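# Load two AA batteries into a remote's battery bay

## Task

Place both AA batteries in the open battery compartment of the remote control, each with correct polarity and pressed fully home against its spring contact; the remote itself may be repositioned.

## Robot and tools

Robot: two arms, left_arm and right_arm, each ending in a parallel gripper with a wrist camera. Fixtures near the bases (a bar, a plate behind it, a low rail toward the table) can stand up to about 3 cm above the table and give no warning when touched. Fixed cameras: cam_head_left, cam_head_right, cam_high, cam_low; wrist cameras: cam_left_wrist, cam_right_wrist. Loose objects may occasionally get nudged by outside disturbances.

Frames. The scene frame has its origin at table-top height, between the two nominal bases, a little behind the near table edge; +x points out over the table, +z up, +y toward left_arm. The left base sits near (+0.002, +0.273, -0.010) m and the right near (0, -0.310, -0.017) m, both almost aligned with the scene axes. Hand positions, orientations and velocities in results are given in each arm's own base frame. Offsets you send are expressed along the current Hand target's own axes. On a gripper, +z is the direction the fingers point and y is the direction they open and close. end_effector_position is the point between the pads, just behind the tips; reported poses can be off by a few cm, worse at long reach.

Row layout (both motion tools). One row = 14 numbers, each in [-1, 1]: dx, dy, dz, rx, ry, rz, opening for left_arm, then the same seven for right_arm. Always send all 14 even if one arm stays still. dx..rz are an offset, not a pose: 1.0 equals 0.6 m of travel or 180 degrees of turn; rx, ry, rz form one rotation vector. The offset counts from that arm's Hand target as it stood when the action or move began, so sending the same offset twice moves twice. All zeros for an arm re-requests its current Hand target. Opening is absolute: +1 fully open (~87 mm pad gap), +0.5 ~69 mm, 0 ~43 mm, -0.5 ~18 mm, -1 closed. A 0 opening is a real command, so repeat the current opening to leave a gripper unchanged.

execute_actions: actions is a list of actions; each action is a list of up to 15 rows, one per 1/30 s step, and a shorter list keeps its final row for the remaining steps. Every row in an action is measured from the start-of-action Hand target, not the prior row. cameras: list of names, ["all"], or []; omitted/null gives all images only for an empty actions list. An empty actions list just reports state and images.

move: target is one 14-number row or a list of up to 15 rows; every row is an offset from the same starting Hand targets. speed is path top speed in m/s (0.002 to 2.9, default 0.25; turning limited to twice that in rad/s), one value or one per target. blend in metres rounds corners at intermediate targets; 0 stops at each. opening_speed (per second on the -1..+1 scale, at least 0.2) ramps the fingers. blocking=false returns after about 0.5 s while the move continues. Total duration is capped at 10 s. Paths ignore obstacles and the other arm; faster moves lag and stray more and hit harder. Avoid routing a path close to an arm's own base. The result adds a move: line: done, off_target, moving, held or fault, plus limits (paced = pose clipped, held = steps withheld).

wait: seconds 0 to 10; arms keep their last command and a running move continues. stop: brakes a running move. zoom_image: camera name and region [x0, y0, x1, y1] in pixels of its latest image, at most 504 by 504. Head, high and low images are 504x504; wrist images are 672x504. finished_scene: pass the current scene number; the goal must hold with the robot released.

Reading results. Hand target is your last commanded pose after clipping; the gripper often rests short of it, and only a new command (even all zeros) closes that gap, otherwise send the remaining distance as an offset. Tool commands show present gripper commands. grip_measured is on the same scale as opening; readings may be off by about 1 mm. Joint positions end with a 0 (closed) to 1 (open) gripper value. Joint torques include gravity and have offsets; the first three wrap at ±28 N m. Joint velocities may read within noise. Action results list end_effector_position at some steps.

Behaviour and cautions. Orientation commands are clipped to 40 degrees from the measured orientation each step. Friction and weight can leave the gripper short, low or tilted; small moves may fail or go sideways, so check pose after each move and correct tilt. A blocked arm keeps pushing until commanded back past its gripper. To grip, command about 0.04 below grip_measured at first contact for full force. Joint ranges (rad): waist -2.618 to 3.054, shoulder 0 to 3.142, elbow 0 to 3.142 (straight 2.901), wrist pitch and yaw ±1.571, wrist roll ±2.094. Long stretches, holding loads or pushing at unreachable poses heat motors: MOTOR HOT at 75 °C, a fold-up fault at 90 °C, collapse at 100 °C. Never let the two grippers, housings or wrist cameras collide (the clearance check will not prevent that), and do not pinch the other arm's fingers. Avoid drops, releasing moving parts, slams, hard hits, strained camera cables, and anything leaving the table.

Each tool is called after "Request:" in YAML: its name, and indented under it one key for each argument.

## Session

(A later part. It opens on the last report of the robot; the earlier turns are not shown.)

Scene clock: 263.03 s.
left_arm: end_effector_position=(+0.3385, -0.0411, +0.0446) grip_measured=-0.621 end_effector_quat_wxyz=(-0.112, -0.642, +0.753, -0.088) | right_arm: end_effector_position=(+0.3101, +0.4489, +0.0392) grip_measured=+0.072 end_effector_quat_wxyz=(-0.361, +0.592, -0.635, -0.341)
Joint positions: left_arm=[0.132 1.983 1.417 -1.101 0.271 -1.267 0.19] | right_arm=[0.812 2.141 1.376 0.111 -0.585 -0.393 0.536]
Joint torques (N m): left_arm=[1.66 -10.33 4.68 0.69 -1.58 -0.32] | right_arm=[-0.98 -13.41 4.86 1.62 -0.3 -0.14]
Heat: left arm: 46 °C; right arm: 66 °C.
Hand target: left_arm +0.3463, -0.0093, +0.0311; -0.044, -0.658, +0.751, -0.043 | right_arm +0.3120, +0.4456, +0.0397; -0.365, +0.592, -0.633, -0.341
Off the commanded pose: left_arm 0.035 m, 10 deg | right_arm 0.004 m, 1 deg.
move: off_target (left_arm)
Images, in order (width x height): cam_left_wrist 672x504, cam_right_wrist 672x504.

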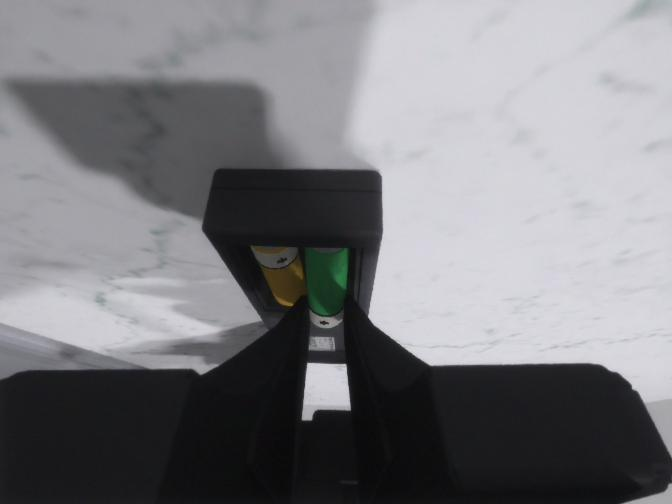

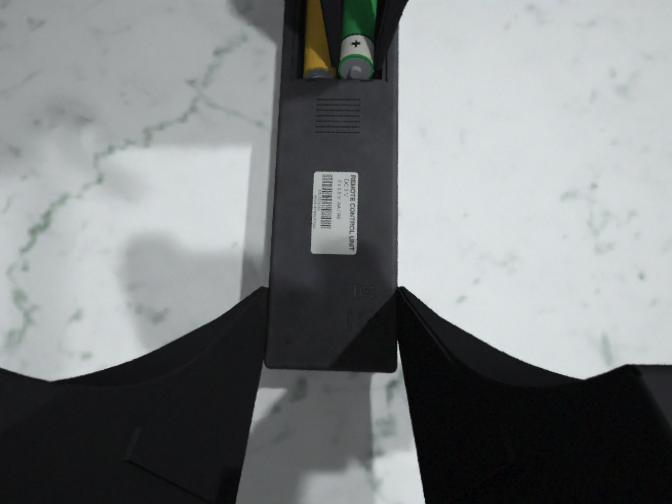

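Request:
move:
  target: [-0.012,0,0.0,0.0,-0.033,0,-0.7,0,0,0,0,0,0,0.0]
  speed: 0.03
  cameras: ["cam_left_wrist","cam_right_wrist"]

Request:
zoom_image:
  camera: "cam_left_wrist"
  region: [240, 150, 440, 350]

Request:
zoom_image:
  camera: "cam_right_wrist"
  region: [250, 0, 420, 120]

Scene clock: 266.40 s.
left_arm: end_effector_position=(+0.3385, -0.0399, +0.0440) grip_measured=-0.621 end_effector_quat_wxyz=(-0.081, -0.643, +0.759, -0.063) | right_arm: end_effector_position=(+0.3106, +0.4495, +0.0401) grip_measured=+0.072 end_effector_quat_wxyz=(-0.363, +0.592, -0.634, -0.342)
Joint positions: left_arm=[0.1 1.954 1.403 -1.082 0.197 -1.299 0.19] | right_arm=[0.812 2.141 1.376 0.116 -0.586 -0.393 0.536]
Joint torques (N m): left_arm=[1.81 -9.72 4.93 0.72 -1.87 -0.32] | right_arm=[-0.99 -13.41 4.85 1.58 -0.29 -0.14]
Heat: left arm: 46 °C; right arm: 67 °C.
Hand target: left_arm +0.3473, -0.0023, +0.0302; -0.005, -0.659, +0.752, -0.009 | right_arm +0.3121, +0.4455, +0.0397; -0.365, +0.592, -0.633, -0.341
Off the commanded pose: left_arm 0.041 m, 11 deg | right_arm 0.004 m, 0 deg.
move: off_target (left_arm)
Images, in order (width x height): cam_left_wrist 672x504, cam_right_wrist 672x504.

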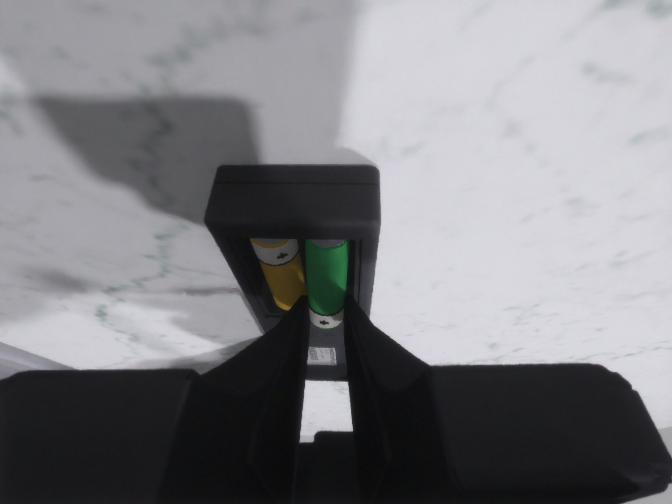

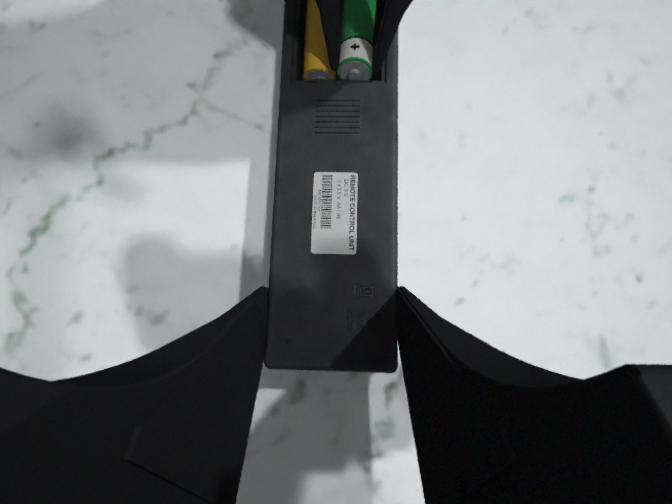

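Scaled by 2.520.

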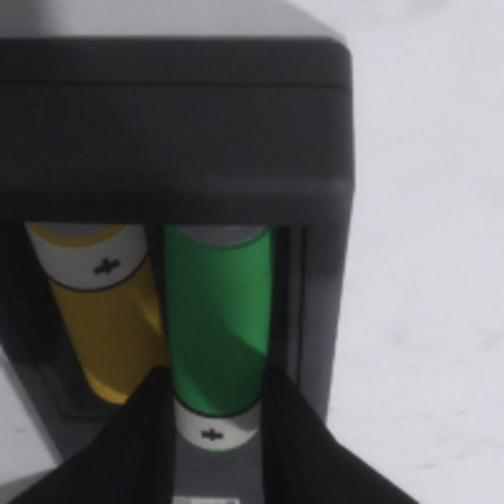

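Scaled by 2.965.

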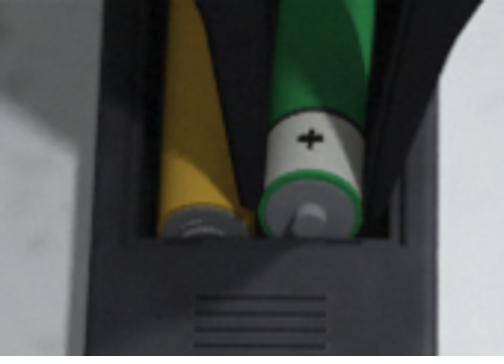

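Request:
move:
  target: [0,0,0.0,0.0,0,0,-0.5,0.0057,0,0.0034,0,0,0,0.0]
  speed: 0.03
  opening_speed: 0.3
  cameras: ["cam_left_wrist","cam_right_wrist"]

Request:
zoom_image:
  camera: "cam_left_wrist"
  region: [240, 150, 440, 350]

Request:
zoom_image:
  camera: "cam_right_wrist"
  region: [250, 0, 420, 120]

Scene clock: 270.17 s.
left_arm: end_effector_position=(+0.3370, -0.0370, +0.0450) grip_measured=-0.501 end_effector_quat_wxyz=(-0.076, -0.647, +0.757, -0.055) | right_arm: end_effector_position=(+0.3103, +0.4495, +0.0392) grip_measured=+0.072 end_effector_quat_wxyz=(-0.364, +0.592, -0.632, -0.342)
Joint positions: left_arm=[0.1 1.947 1.403 -1.09 0.177 -1.307 0.25] | right_arm=[0.813 2.141 1.369 0.127 -0.586 -0.393 0.536]
Joint torques (N m): left_arm=[1.72 -9.2 4.72 0.79 -1.72 -0.27] | right_arm=[-1.02 -12.66 4.93 1.6 -0.28 -0.14]
Heat: left arm: 46 °C; right arm: 67 °C.
Hand target: left_arm +0.3473, -0.0022, +0.0303; -0.005, -0.659, +0.752, -0.009 | right_arm +0.3120, +0.4455, +0.0357; -0.365, +0.592, -0.633, -0.341
Off the commanded pose: left_arm 0.039 m, 10 deg | right_arm 0.006 m, 0 deg.
move: off_target (left_arm)
Images, in order (width x height): cam_left_wrist 672x504, cam_right_wrist 672x504.

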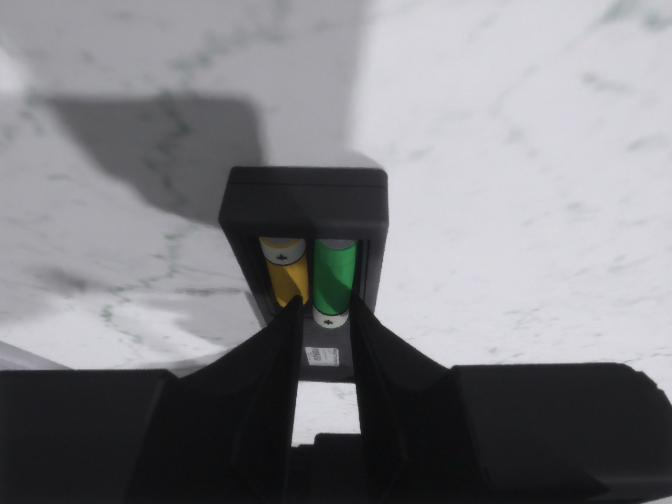

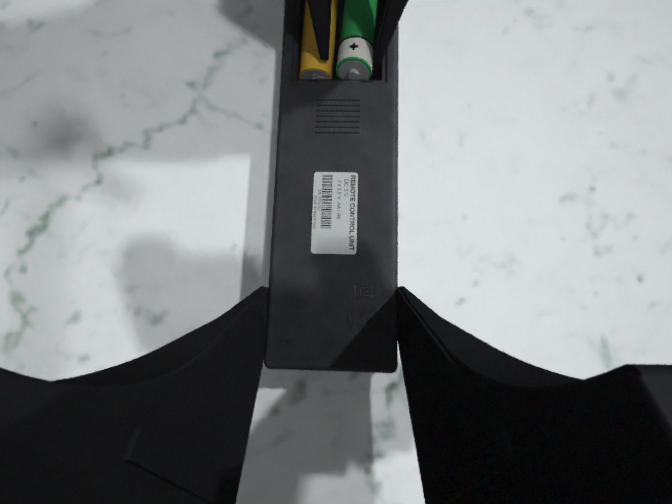

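Scaled by 2.520.

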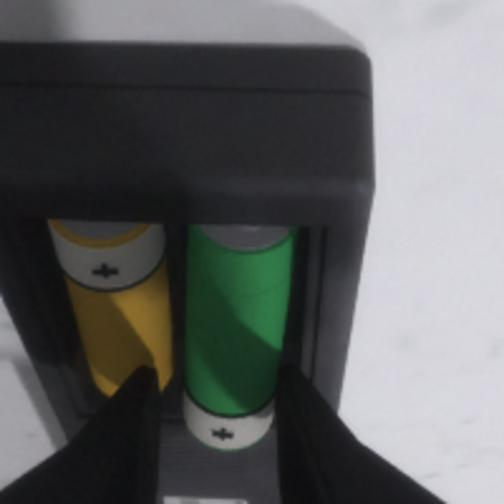

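Scaled by 2.965.

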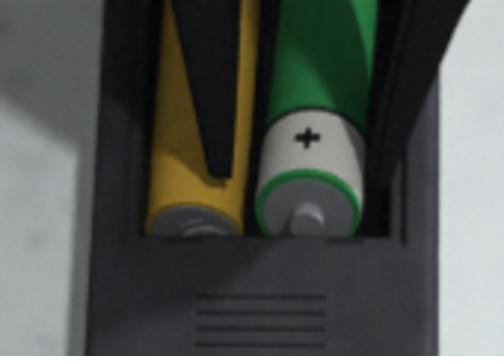

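Request:
move:
  target:
    - [0.048,0.0,-0.012,0.0,0,0,-0.5,0,0,0,0,0,0,0.0]
    - [0.05,0,-0.085,0.0,0,0,-0.5,0,0,0,0,0,0,0.0]
  speed: 0.08
  cameras: ["cam_left_wrist","cam_right_wrist"]

Request:
zoom_image:
  camera: "cam_left_wrist"
  region: [240, 150, 440, 350]

Request:
zoom_image:
  camera: "cam_right_wrist"
  region: [250, 0, 420, 120]

Scene clock: 273.13 s.
left_arm: end_effector_position=(+0.3353, -0.0351, +0.0650) grip_measured=-0.500 end_effector_quat_wxyz=(-0.031, -0.654, +0.756, -0.002) | right_arm: end_effector_position=(+0.3111, +0.4476, +0.0377) grip_measured=+0.072 end_effector_quat_wxyz=(-0.363, +0.591, -0.635, -0.341)
Joint positions: left_arm=[0.039 1.902 1.458 -1.173 0.042 -1.386 0.25] | right_arm=[0.81 2.141 1.365 0.127 -0.585 -0.393 0.536]
Joint torques (N m): left_arm=[0.09 -11.28 9.36 0.07 -0.28 -0.24] | right_arm=[-0.87 -12.63 5.23 1.6 -0.31 -0.14]
Heat: left arm: 47 °C; right arm: 68 °C.
Hand target: left_arm +0.3430, -0.0308, +0.0818; -0.005, -0.659, +0.752, -0.009 | right_arm +0.3120, +0.4455, +0.0357; -0.365, +0.592, -0.633, -0.341
Off the commanded pose: left_arm 0.019 m, 3 deg | right_arm 0.003 m, 0 deg.
move: off_target (left_arm)
Images, in order (width x height): cam_left_wrist 672x504, cam_right_wrist 672x504.

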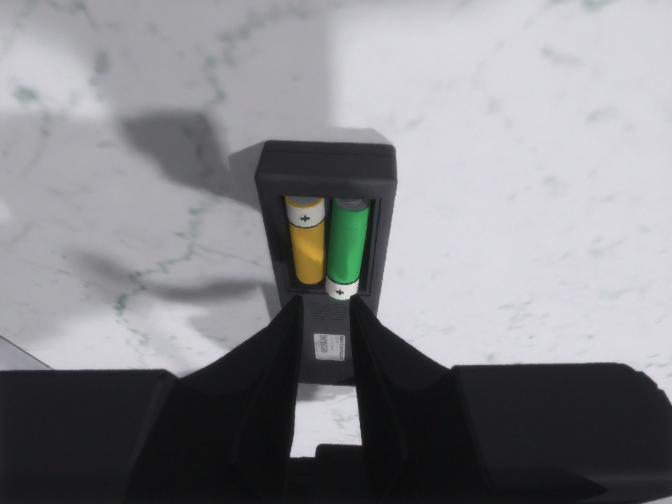

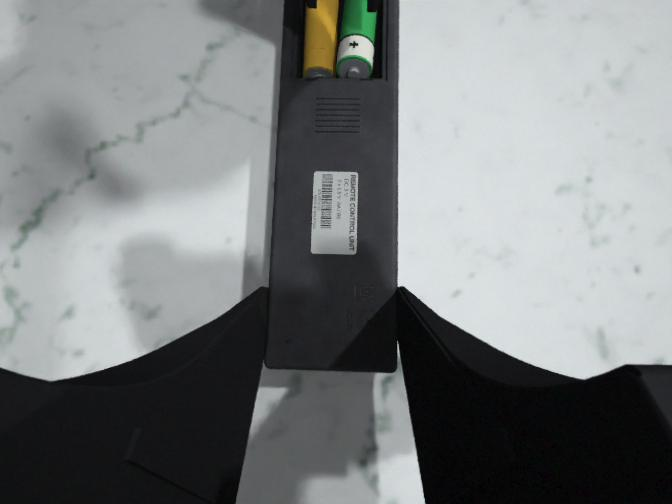

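Scaled by 2.520.

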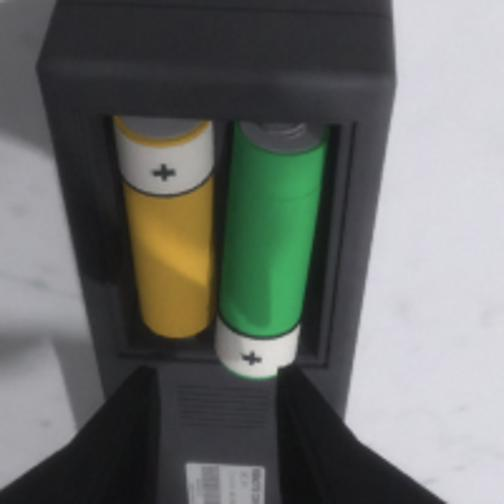

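Scaled by 2.965.

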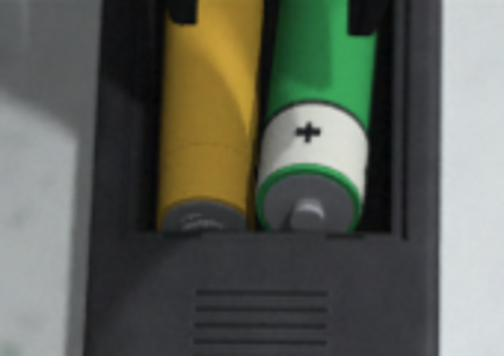

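Request:
move:
  target:
    - [0.0337,-0.0025,0.03,0.0,0,0,-1,0,0,0,0,0,0,0.0]
    - [0.0337,-0.0025,0.0597,0.0,0,0,-1,0,0,0,0,0,0,0.0]
  speed: 0.08
  opening_speed: 1.0
  cameras: ["cam_left_wrist","cam_right_wrist"]

Request:
zoom_image:
  camera: "cam_left_wrist"
  region: [240, 150, 440, 350]

Request:
zoom_image:
  camera: "cam_right_wrist"
  region: [250, 0, 420, 120]

Scene clock: 278.30 s.
left_arm: end_effector_position=(+0.3395, -0.0557, +0.0527) grip_measured=-1.000 end_effector_quat_wxyz=(-0.019, -0.654, +0.756, -0.012) | right_arm: end_effector_position=(+0.3109, +0.4474, +0.0375) grip_measured=+0.072 end_effector_quat_wxyz=(-0.362, +0.589, -0.637, -0.341)
Joint positions: left_arm=[-0.02 1.897 1.403 -1.089 0.044 -1.446 0] | right_arm=[0.809 2.141 1.365 0.126 -0.585 -0.388 0.536]
Joint torques (N m): left_arm=[0.06 -8.46 4.14 0.63 -0.32 -0.28] | right_arm=[-0.75 -12.63 5.23 1.61 -0.3 -0.2]
Heat: left arm: 48 °C; right arm: 68 °C.
Hand target: left_arm +0.3421, -0.0519, +0.0464; -0.005, -0.659, +0.752, -0.009 | right_arm +0.3120, +0.4455, +0.0357; -0.365, +0.592, -0.633, -0.341
Off the commanded pose: left_arm 0.008 m, 2 deg | right_arm 0.003 m, 1 deg.
move: done
Images, in order (width x height): cam_left_wrist 672x504, cam_right_wrist 672x504.

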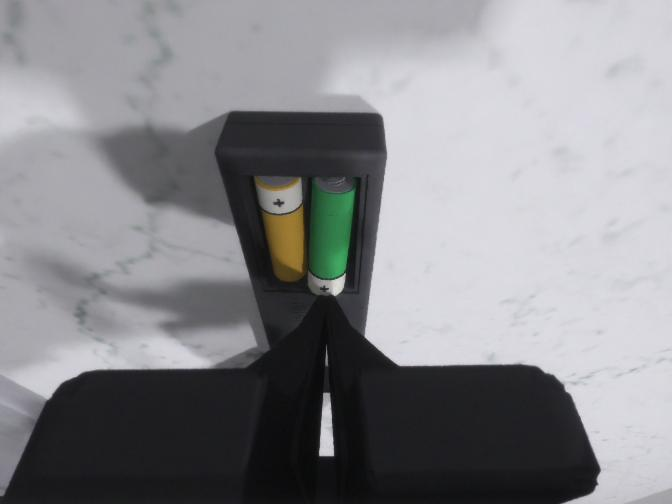

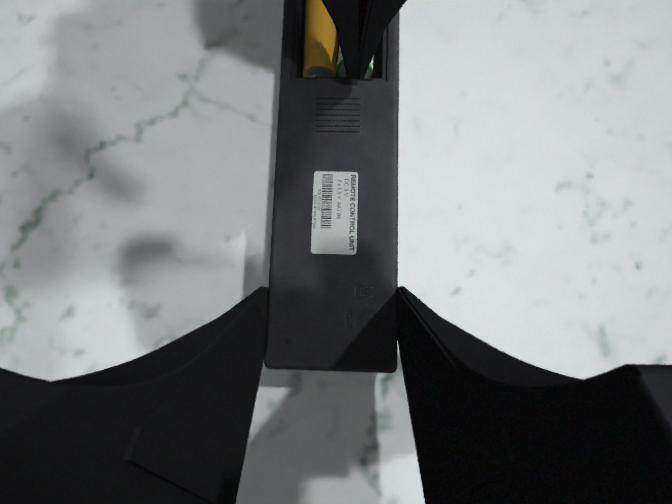

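Scaled by 2.520.

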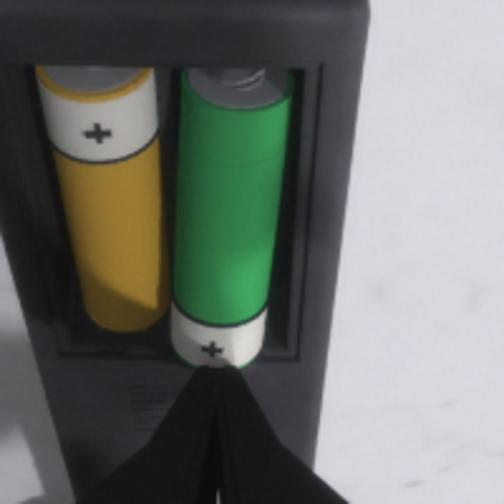

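Scaled by 2.965.

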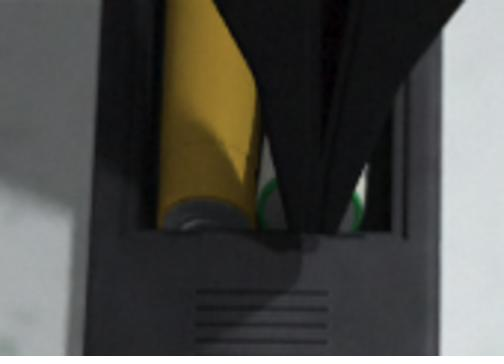

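Request:
move:
  target:
    - [-0.0095,0.0,-0.0235,0.0,0,0,-1,0,0,0,0,0,0,0.0]
    - [-0.01,0.0,0.0005,0.0,0,0,-1,0,0,0,0,0,0,0.0]
    - [-0.0237,0.0015,0.0268,0.0,0,0,-1,0,0,0,0,0,0,0.0]
  speed: 0.05
  cameras: ["cam_left_wrist","cam_right_wrist"]

Request:
zoom_image:
  camera: "cam_left_wrist"
  region: [240, 150, 440, 350]

Request:
zoom_image:
  camera: "cam_right_wrist"
  region: [250, 0, 420, 120]

Scene clock: 282.03 s.
left_arm: end_effector_position=(+0.3410, -0.0541, +0.0492) grip_measured=-1.000 end_effector_quat_wxyz=(-0.030, -0.657, +0.753, -0.034) | right_arm: end_effector_position=(+0.3109, +0.4474, +0.0375) grip_measured=+0.071 end_effector_quat_wxyz=(-0.362, +0.589, -0.637, -0.341)
Joint positions: left_arm=[0.008 1.896 1.378 -1.054 0.09 -1.426 0] | right_arm=[0.809 2.141 1.365 0.126 -0.585 -0.388 0.536]
Joint torques (N m): left_arm=[0.81 -6.52 3.15 0.78 -0.84 0] | right_arm=[-0.75 -12.63 5.23 1.62 -0.3 -0.21]
Heat: left arm: 48 °C; right arm: 68 °C.
Hand target: left_arm +0.3431, -0.0380, +0.0301; -0.005, -0.659, +0.752, -0.009 | right_arm +0.3121, +0.4456, +0.0357; -0.365, +0.592, -0.633, -0.341
Off the commanded pose: left_arm 0.025 m, 4 deg | right_arm 0.003 m, 1 deg.
move: off_target (left_arm)
Images, in order (width x height): cam_left_wrist 672x504, cam_right_wrist 672x504.

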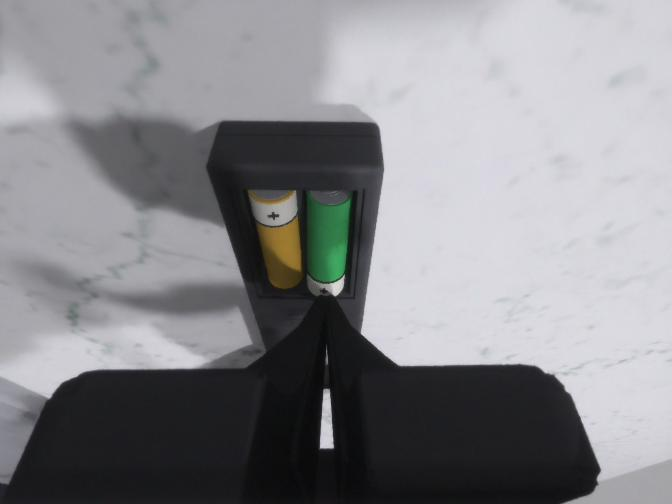

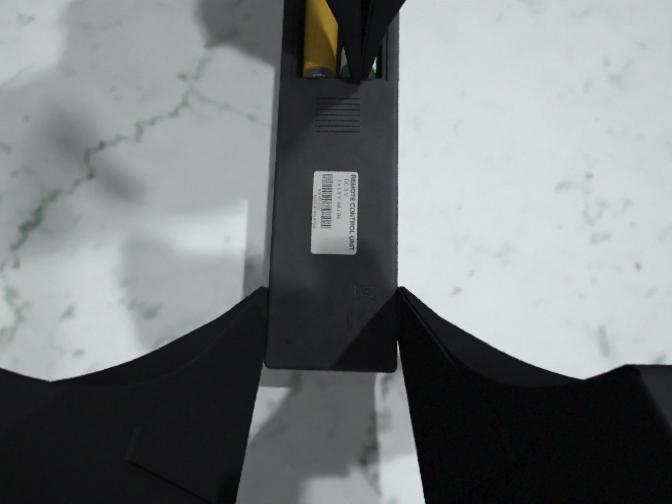

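Scaled by 2.520.

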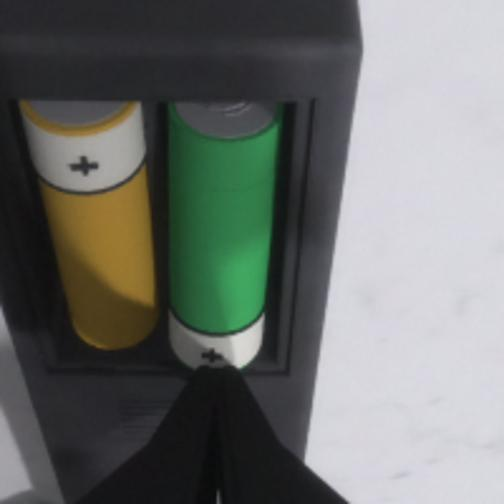

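Scaled by 2.965.

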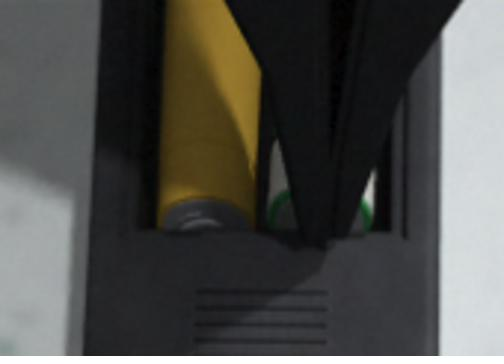

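Request:
move:
  target: [-0.02,0.001,0.008,0.0,0,0,-1,0,0,0,0,0,0,0.0]
  speed: 0.05
  cameras: ["cam_left_wrist","cam_right_wrist"]

Request:
zoom_image:
  camera: "cam_left_wrist"
  region: [240, 150, 440, 350]

Request:
zoom_image:
  camera: "cam_right_wrist"
  region: [250, 0, 420, 120]

Scene clock: 283.93 s.
left_arm: end_effector_position=(+0.3422, -0.0501, +0.0461) grip_measured=-1.000 end_effector_quat_wxyz=(-0.034, -0.654, +0.755, -0.046) | right_arm: end_effector_position=(+0.3109, +0.4474, +0.0375) grip_measured=+0.071 end_effector_quat_wxyz=(-0.362, +0.589, -0.637, -0.341)
Joint positions: left_arm=[0.031 1.899 1.362 -1.029 0.115 -1.396 0] | right_arm=[0.809 2.141 1.365 0.126 -0.585 -0.388 0.536]
Joint torques (N m): left_arm=[1.66 -5.93 4.04 0.68 -1.08 0.02] | right_arm=[-0.75 -12.64 5.23 1.62 -0.3 -0.21]
Heat: left arm: 48 °C; right arm: 68 °C.
Hand target: left_arm +0.3441, -0.0260, +0.0250; -0.005, -0.659, +0.752, -0.009 | right_arm +0.3121, +0.4456, +0.0357; -0.365, +0.592, -0.633, -0.341
Off the commanded pose: left_arm 0.032 m, 5 deg | right_arm 0.003 m, 1 deg.
move: off_target (left_arm)
Images, in order (width x height): cam_left_wrist 672x504, cam_right_wrist 672x504.

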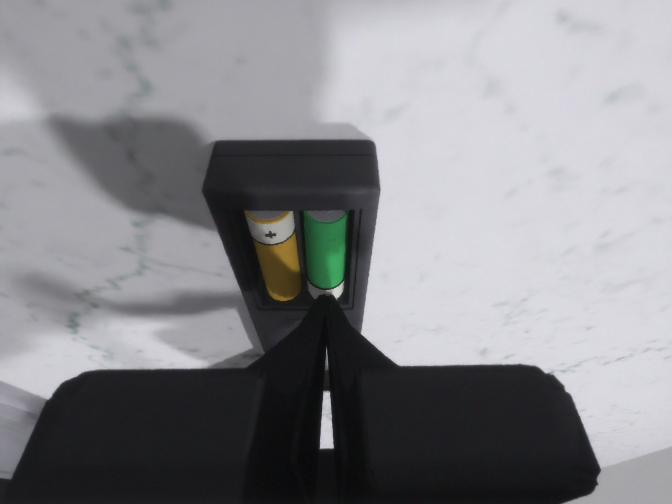

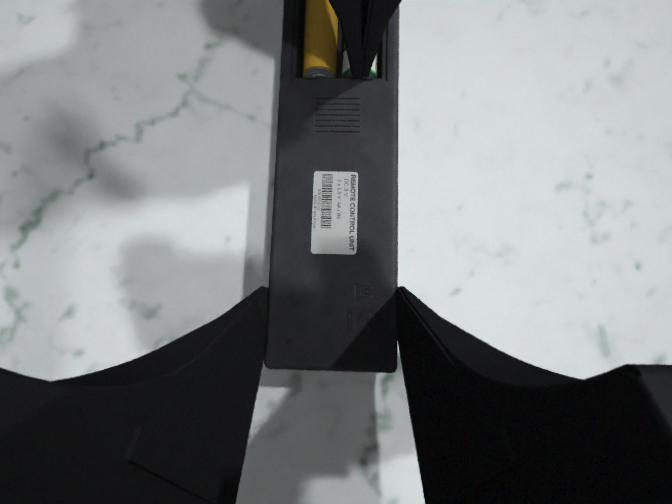

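Scaled by 2.520.

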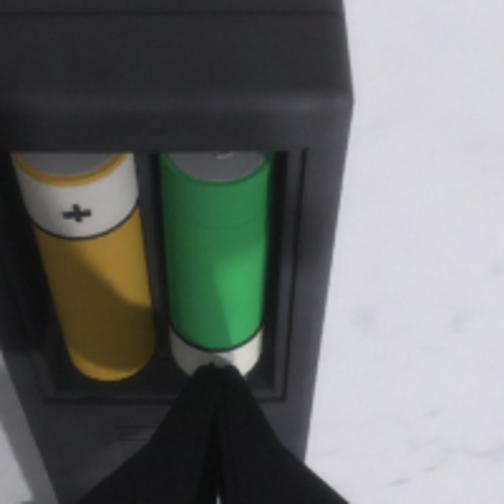

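Scaled by 2.965.

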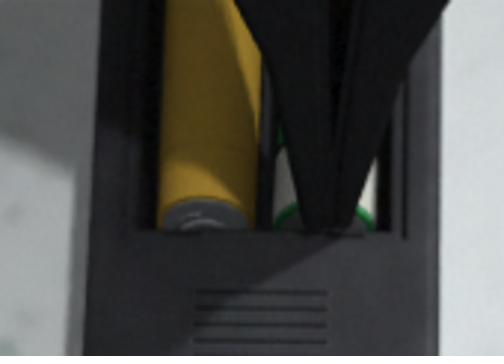

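Request:
move:
  target: [-0.006,0.0,0.01,0.0,0,0,-1,0,0,0,0,0,0,0.0]
  speed: 0.05
  cameras: ["cam_left_wrist","cam_right_wrist"]

Request:
zoom_image:
  camera: "cam_left_wrist"
  region: [240, 150, 440, 350]

Request:
zoom_image:
  camera: "cam_right_wrist"
  region: [250, 0, 420, 120]

Scene clock: 285.30 s.
left_arm: end_effector_position=(+0.3421, -0.0497, +0.0457) grip_measured=-1.000 end_effector_quat_wxyz=(-0.038, -0.653, +0.755, -0.054) | right_arm: end_effector_position=(+0.3109, +0.4474, +0.0375) grip_measured=+0.071 end_effector_quat_wxyz=(-0.362, +0.589, -0.637, -0.341)
Joint positions: left_arm=[0.041 1.899 1.356 -1.022 0.132 -1.386 0] | right_arm=[0.809 2.141 1.365 0.126 -0.585 -0.388 0.536]
Joint torques (N m): left_arm=[1.76 -4.98 3.82 0.79 -1.25 -0.02] | right_arm=[-0.75 -12.63 5.24 1.61 -0.3 -0.21]
Heat: left arm: 47 °C; right arm: 69 °C.
Hand target: left_arm +0.3446, -0.0226, +0.0189; -0.005, -0.659, +0.752, -0.009 | right_arm +0.3121, +0.4456, +0.0357; -0.365, +0.592, -0.633, -0.341
Off the commanded pose: left_arm 0.038 m, 6 deg | right_arm 0.003 m, 1 deg.
move: off_target (left_arm)
Images, in order (width x height): cam_left_wrist 672x504, cam_right_wrist 672x504.

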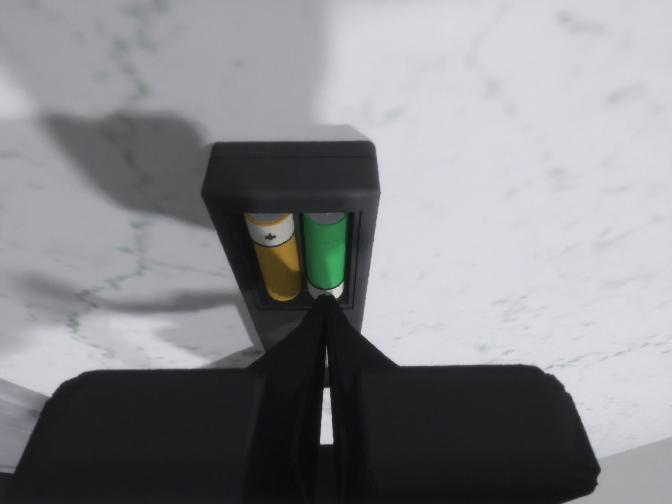

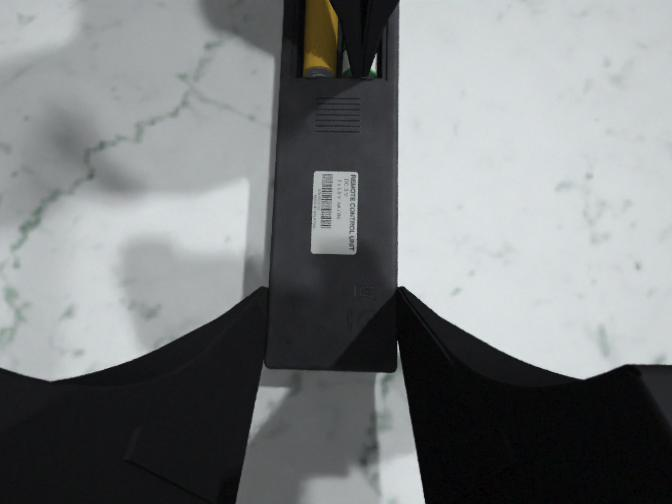

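Scaled by 2.520.

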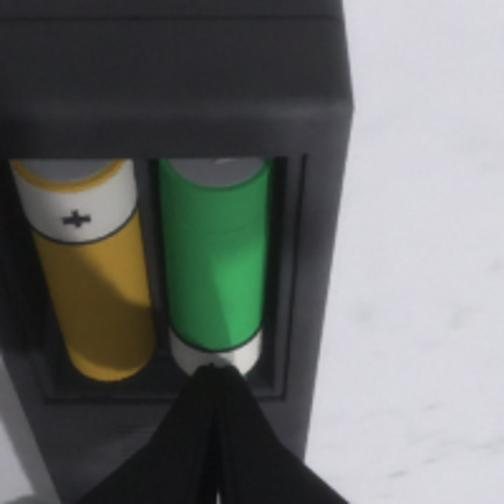

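Scaled by 2.965.

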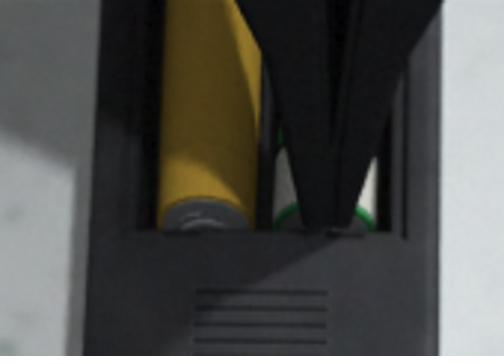

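Request:
move:
  target: [-0.03,0.0,0.003,0.0,0,0,-1,0,0,0,0,0,0,0.0]
  speed: 0.05
  cameras: ["cam_left_wrist","cam_right_wrist"]

Request:
zoom_image:
  camera: "cam_left_wrist"
  region: [240, 150, 440, 350]

Request:
zoom_image:
  camera: "cam_right_wrist"
  region: [250, 0, 420, 120]

Scene clock: 286.80 s.
left_arm: end_effector_position=(+0.3418, -0.0434, +0.0452) grip_measured=-1.000 end_effector_quat_wxyz=(-0.054, -0.650, +0.755, -0.071) | right_arm: end_effector_position=(+0.3115, +0.4472, +0.0373) grip_measured=+0.071 end_effector_quat_wxyz=(-0.362, +0.588, -0.638, -0.340)
Joint positions: left_arm=[0.082 1.91 1.356 -1.022 0.179 -1.339 0] | right_arm=[0.809 2.141 1.365 0.126 -0.581 -0.387 0.536]
Joint torques (N m): left_arm=[2.44 -4.92 5.22 0.74 -1.7 0.04] | right_arm=[-0.76 -12.63 5.22 1.61 -0.33 -0.22]
Heat: left arm: 47 °C; right arm: 69 °C.
Hand target: left_arm +0.3469, -0.0049, +0.0167; -0.005, -0.659, +0.752, -0.009 | right_arm +0.3120, +0.4455, +0.0357; -0.365, +0.592, -0.633, -0.341
Off the commanded pose: left_arm 0.048 m, 9 deg | right_arm 0.002 m, 1 deg.
move: off_target (left_arm)
Images, in order (width x height): cam_left_wrist 672x504, cam_right_wrist 672x504.

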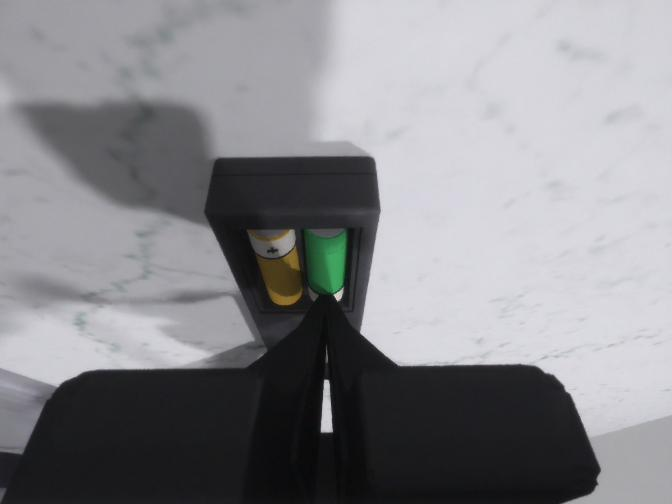

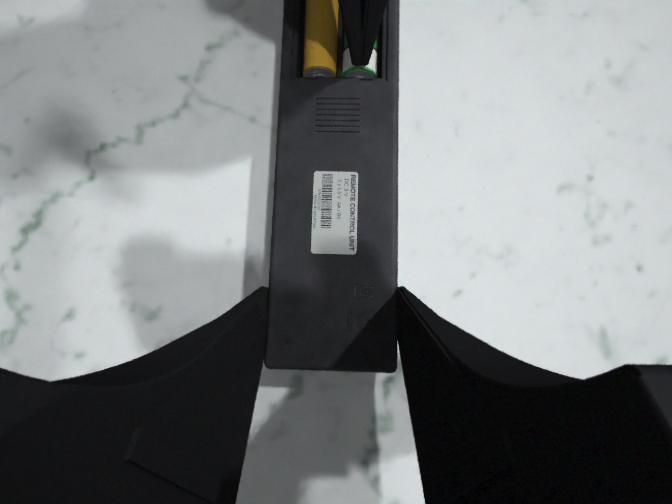

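Scaled by 2.520.

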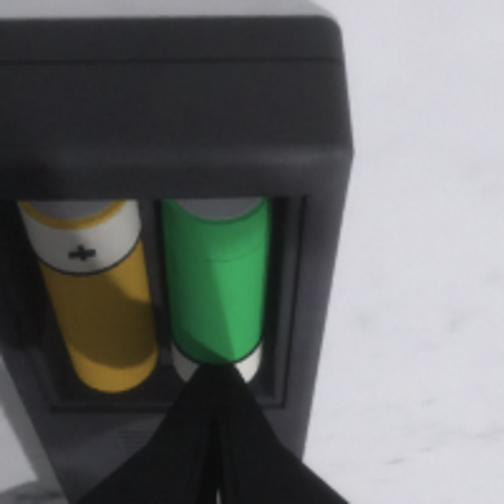

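Scaled by 2.965.

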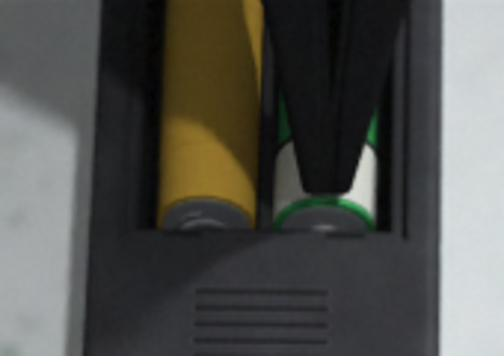

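Request:
move:
  target:
    - [0.062,0.0,-0.03,0.0,0,0,-1,-0.008,0,0.006,0,0,0,0.0]
    - [0.075,0.0,-0.095,0.0,0,0,-1,-0.016,0,0.0136,0,0,0,0.0]
  speed: 0.08
  blend: [0.005,0]
  cameras: ["cam_left_wrist","cam_right_wrist"]

Request:
zoom_image:
  camera: "cam_left_wrist"
  region: [240, 60, 440, 260]

Request:
zoom_image:
  camera: "cam_right_wrist"
  region: [250, 0, 420, 120]

Scene clock: 289.43 s.
left_arm: end_effector_position=(+0.3330, -0.0516, +0.0598) grip_measured=-1.000 end_effector_quat_wxyz=(-0.028, -0.654, +0.756, -0.003) | right_arm: end_effector_position=(+0.3101, +0.4485, +0.0383) grip_measured=+0.071 end_effector_quat_wxyz=(-0.359, +0.589, -0.639, -0.339)
Joint positions: left_arm=[-0.009 1.891 1.422 -1.141 0.042 -1.436 0] | right_arm=[0.814 2.141 1.375 0.11 -0.577 -0.385 0.536]
Joint torques (N m): left_arm=[0.09 -10.36 9.33 0.12 -0.29 -0.24] | right_arm=[0.21 -10.7 8.49 1.54 -0.24 -0.09]
Heat: left arm: 47 °C; right arm: 69 °C.
Hand target: left_arm +0.3409, -0.0483, +0.0747; -0.005, -0.659, +0.752, -0.009 | right_arm +0.3128, +0.4574, +0.0399; -0.365, +0.592, -0.633, -0.341
Off the commanded pose: left_arm 0.017 m, 3 deg | right_arm 0.009 m, 1 deg.
move: off_target (left_arm)
Images, in order (width x height): cam_left_wrist 672x504, cam_right_wrist 672x504.

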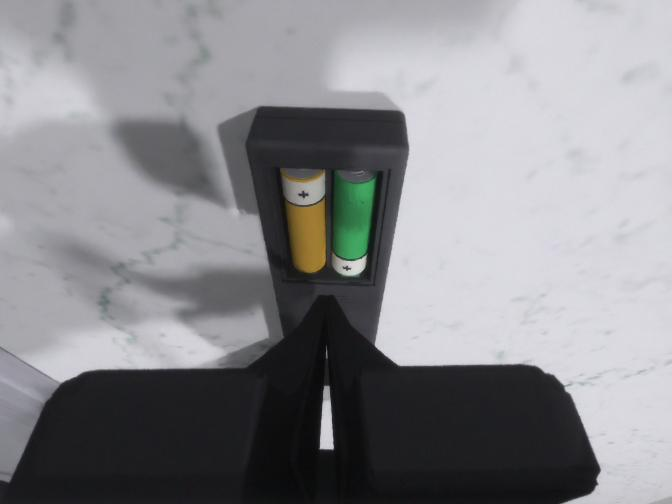

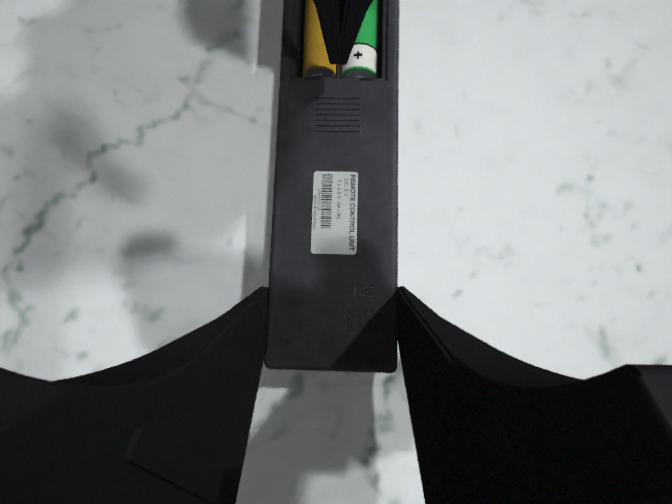

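Scaled by 2.520.

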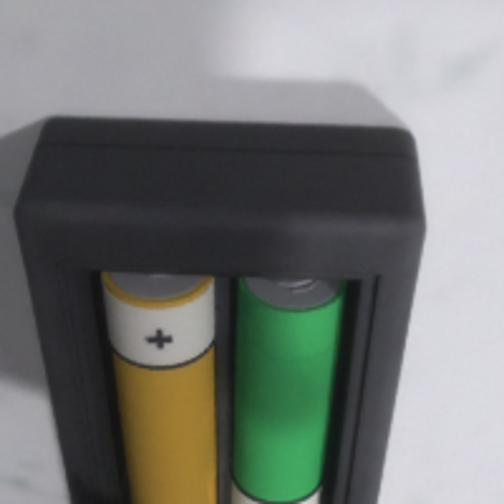

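Scaled by 2.965.

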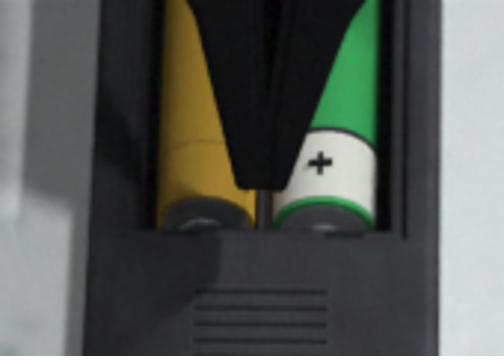

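Request:
move:
  target:
    - [0.0015,-0.0063,-0.02,0.0,0,0,-1,0,0,0,0,0,0,0.0]
    - [0.0015,-0.0063,0.058,0.0,0,0,-1,0,0,0,0,0,0,0.0]
  speed: 0.08
  blend: [0.0,0]
  cameras: ["cam_left_wrist","cam_right_wrist"]

Request:
zoom_image:
  camera: "cam_left_wrist"
  region: [240, 130, 440, 330]

Request:
zoom_image:
  camera: "cam_right_wrist"
  region: [250, 0, 420, 120]

Scene clock: 292.67 s.
left_arm: end_effector_position=(+0.3396, -0.0536, +0.0480) grip_measured=-1.000 end_effector_quat_wxyz=(-0.018, -0.654, +0.756, -0.012) | right_arm: end_effector_position=(+0.3101, +0.4480, +0.0374) grip_measured=+0.071 end_effector_quat_wxyz=(-0.358, +0.589, -0.641, -0.338)
Joint positions: left_arm=[-0.014 1.901 1.389 -1.07 0.042 -1.441 0] | right_arm=[0.814 2.142 1.375 0.107 -0.575 -0.386 0.536]
Joint torques (N m): left_arm=[0.01 -7.41 4.96 0.64 -0.29 -0.25] | right_arm=[0.18 -10.8 8.46 1.57 -0.26 -0.08]
Heat: left arm: 47 °C; right arm: 68 °C.
Hand target: left_arm +0.3446, -0.0504, +0.0400; -0.005, -0.659, +0.752, -0.009 | right_arm +0.3129, +0.4574, +0.0400; -0.365, +0.592, -0.633, -0.341
Off the commanded pose: left_arm 0.010 m, 2 deg | right_arm 0.010 m, 1 deg.
move: done
Images, in order (width x height): cam_left_wrist 672x504, cam_right_wrist 672x504.

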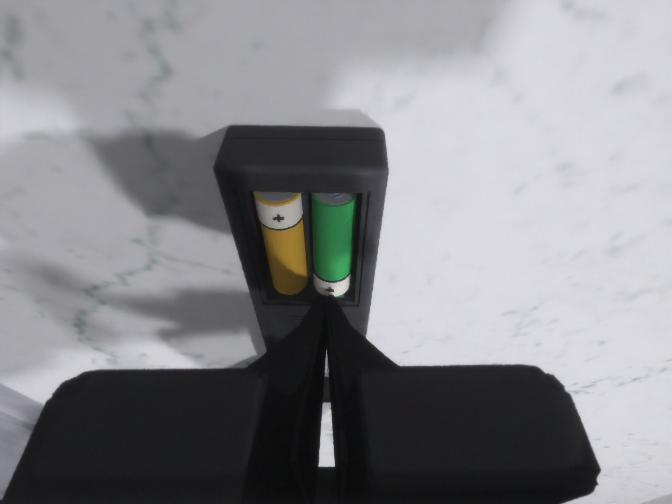

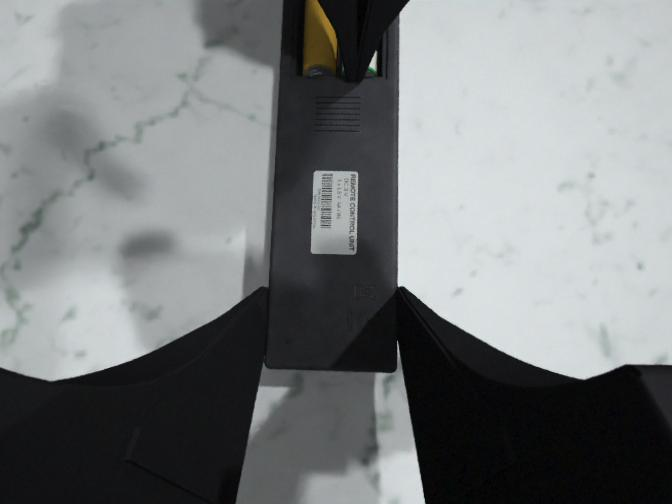

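Scaled by 2.520.

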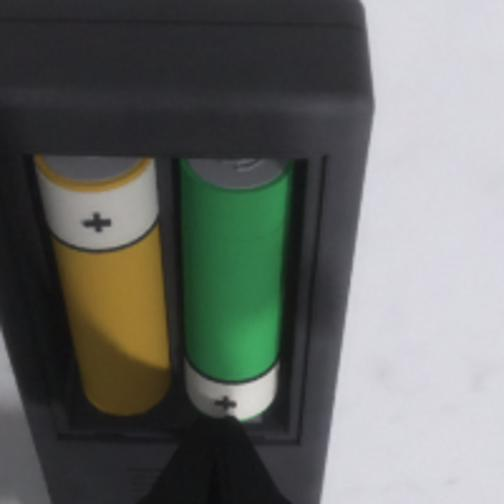

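Scaled by 2.965.

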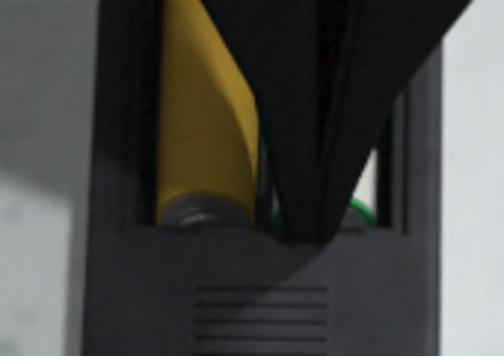

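Request:
move:
  target:
    - [-0.0115,-0.001,-0.05,0.0,0,0,-1,0,0,0,0,0,0,0.0]
    - [-0.0115,-0.001,0.0,0.0,0,0,-1,0,0,0,0,0,0,0.0]
  speed: 0.08
  blend: [0.0,0]
  cameras: ["cam_left_wrist","cam_right_wrist"]

Request:
zoom_image:
  camera: "cam_left_wrist"
  region: [240, 130, 440, 330]

Request:
zoom_image:
  camera: "cam_right_wrist"
  region: [250, 0, 420, 120]

Scene clock: 296.17 s.
left_arm: end_effector_position=(+0.3424, -0.0494, +0.0471) grip_measured=-1.000 end_effector_quat_wxyz=(-0.017, -0.659, +0.752, -0.012) | right_arm: end_effector_position=(+0.3101, +0.4481, +0.0373) grip_measured=+0.071 end_effector_quat_wxyz=(-0.358, +0.589, -0.641, -0.338)
Joint positions: left_arm=[-0.003 1.907 1.394 -1.067 0.041 -1.441 0] | right_arm=[0.814 2.142 1.376 0.106 -0.574 -0.386 0.536]
Joint torques (N m): left_arm=[0.53 -7.54 5 0.55 -0.29 -0.08] | right_arm=[0.18 -10.82 8.42 1.57 -0.27 -0.09]
Heat: left arm: 47 °C; right arm: 68 °C.
Hand target: left_arm +0.3462, -0.0437, +0.0398; -0.005, -0.659, +0.752, -0.009 | right_arm +0.3128, +0.4574, +0.0399; -0.365, +0.592, -0.633, -0.341
Off the commanded pose: left_arm 0.010 m, 1 deg | right_arm 0.010 m, 1 deg.
move: done
Images, in order (width x height): cam_left_wrist 672x504, cam_right_wrist 672x504.

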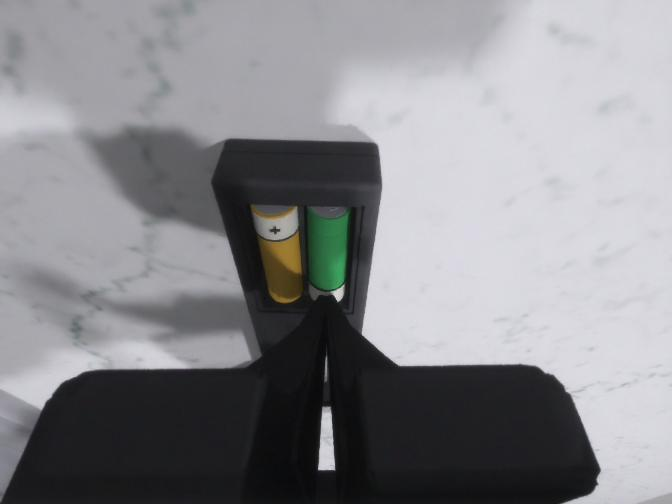

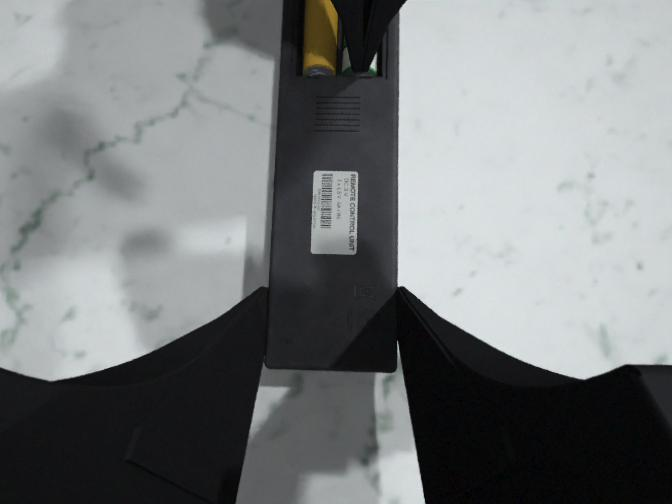

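Scaled by 2.520.

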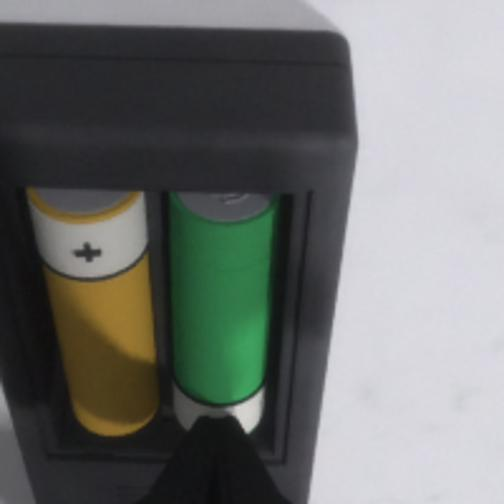

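Scaled by 2.965.

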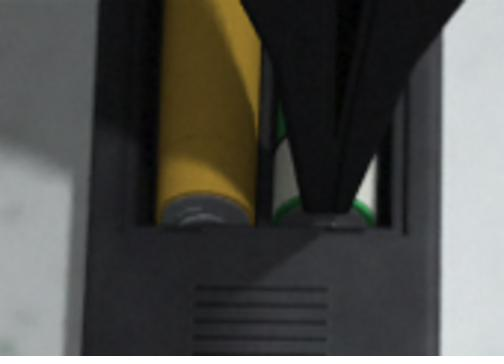

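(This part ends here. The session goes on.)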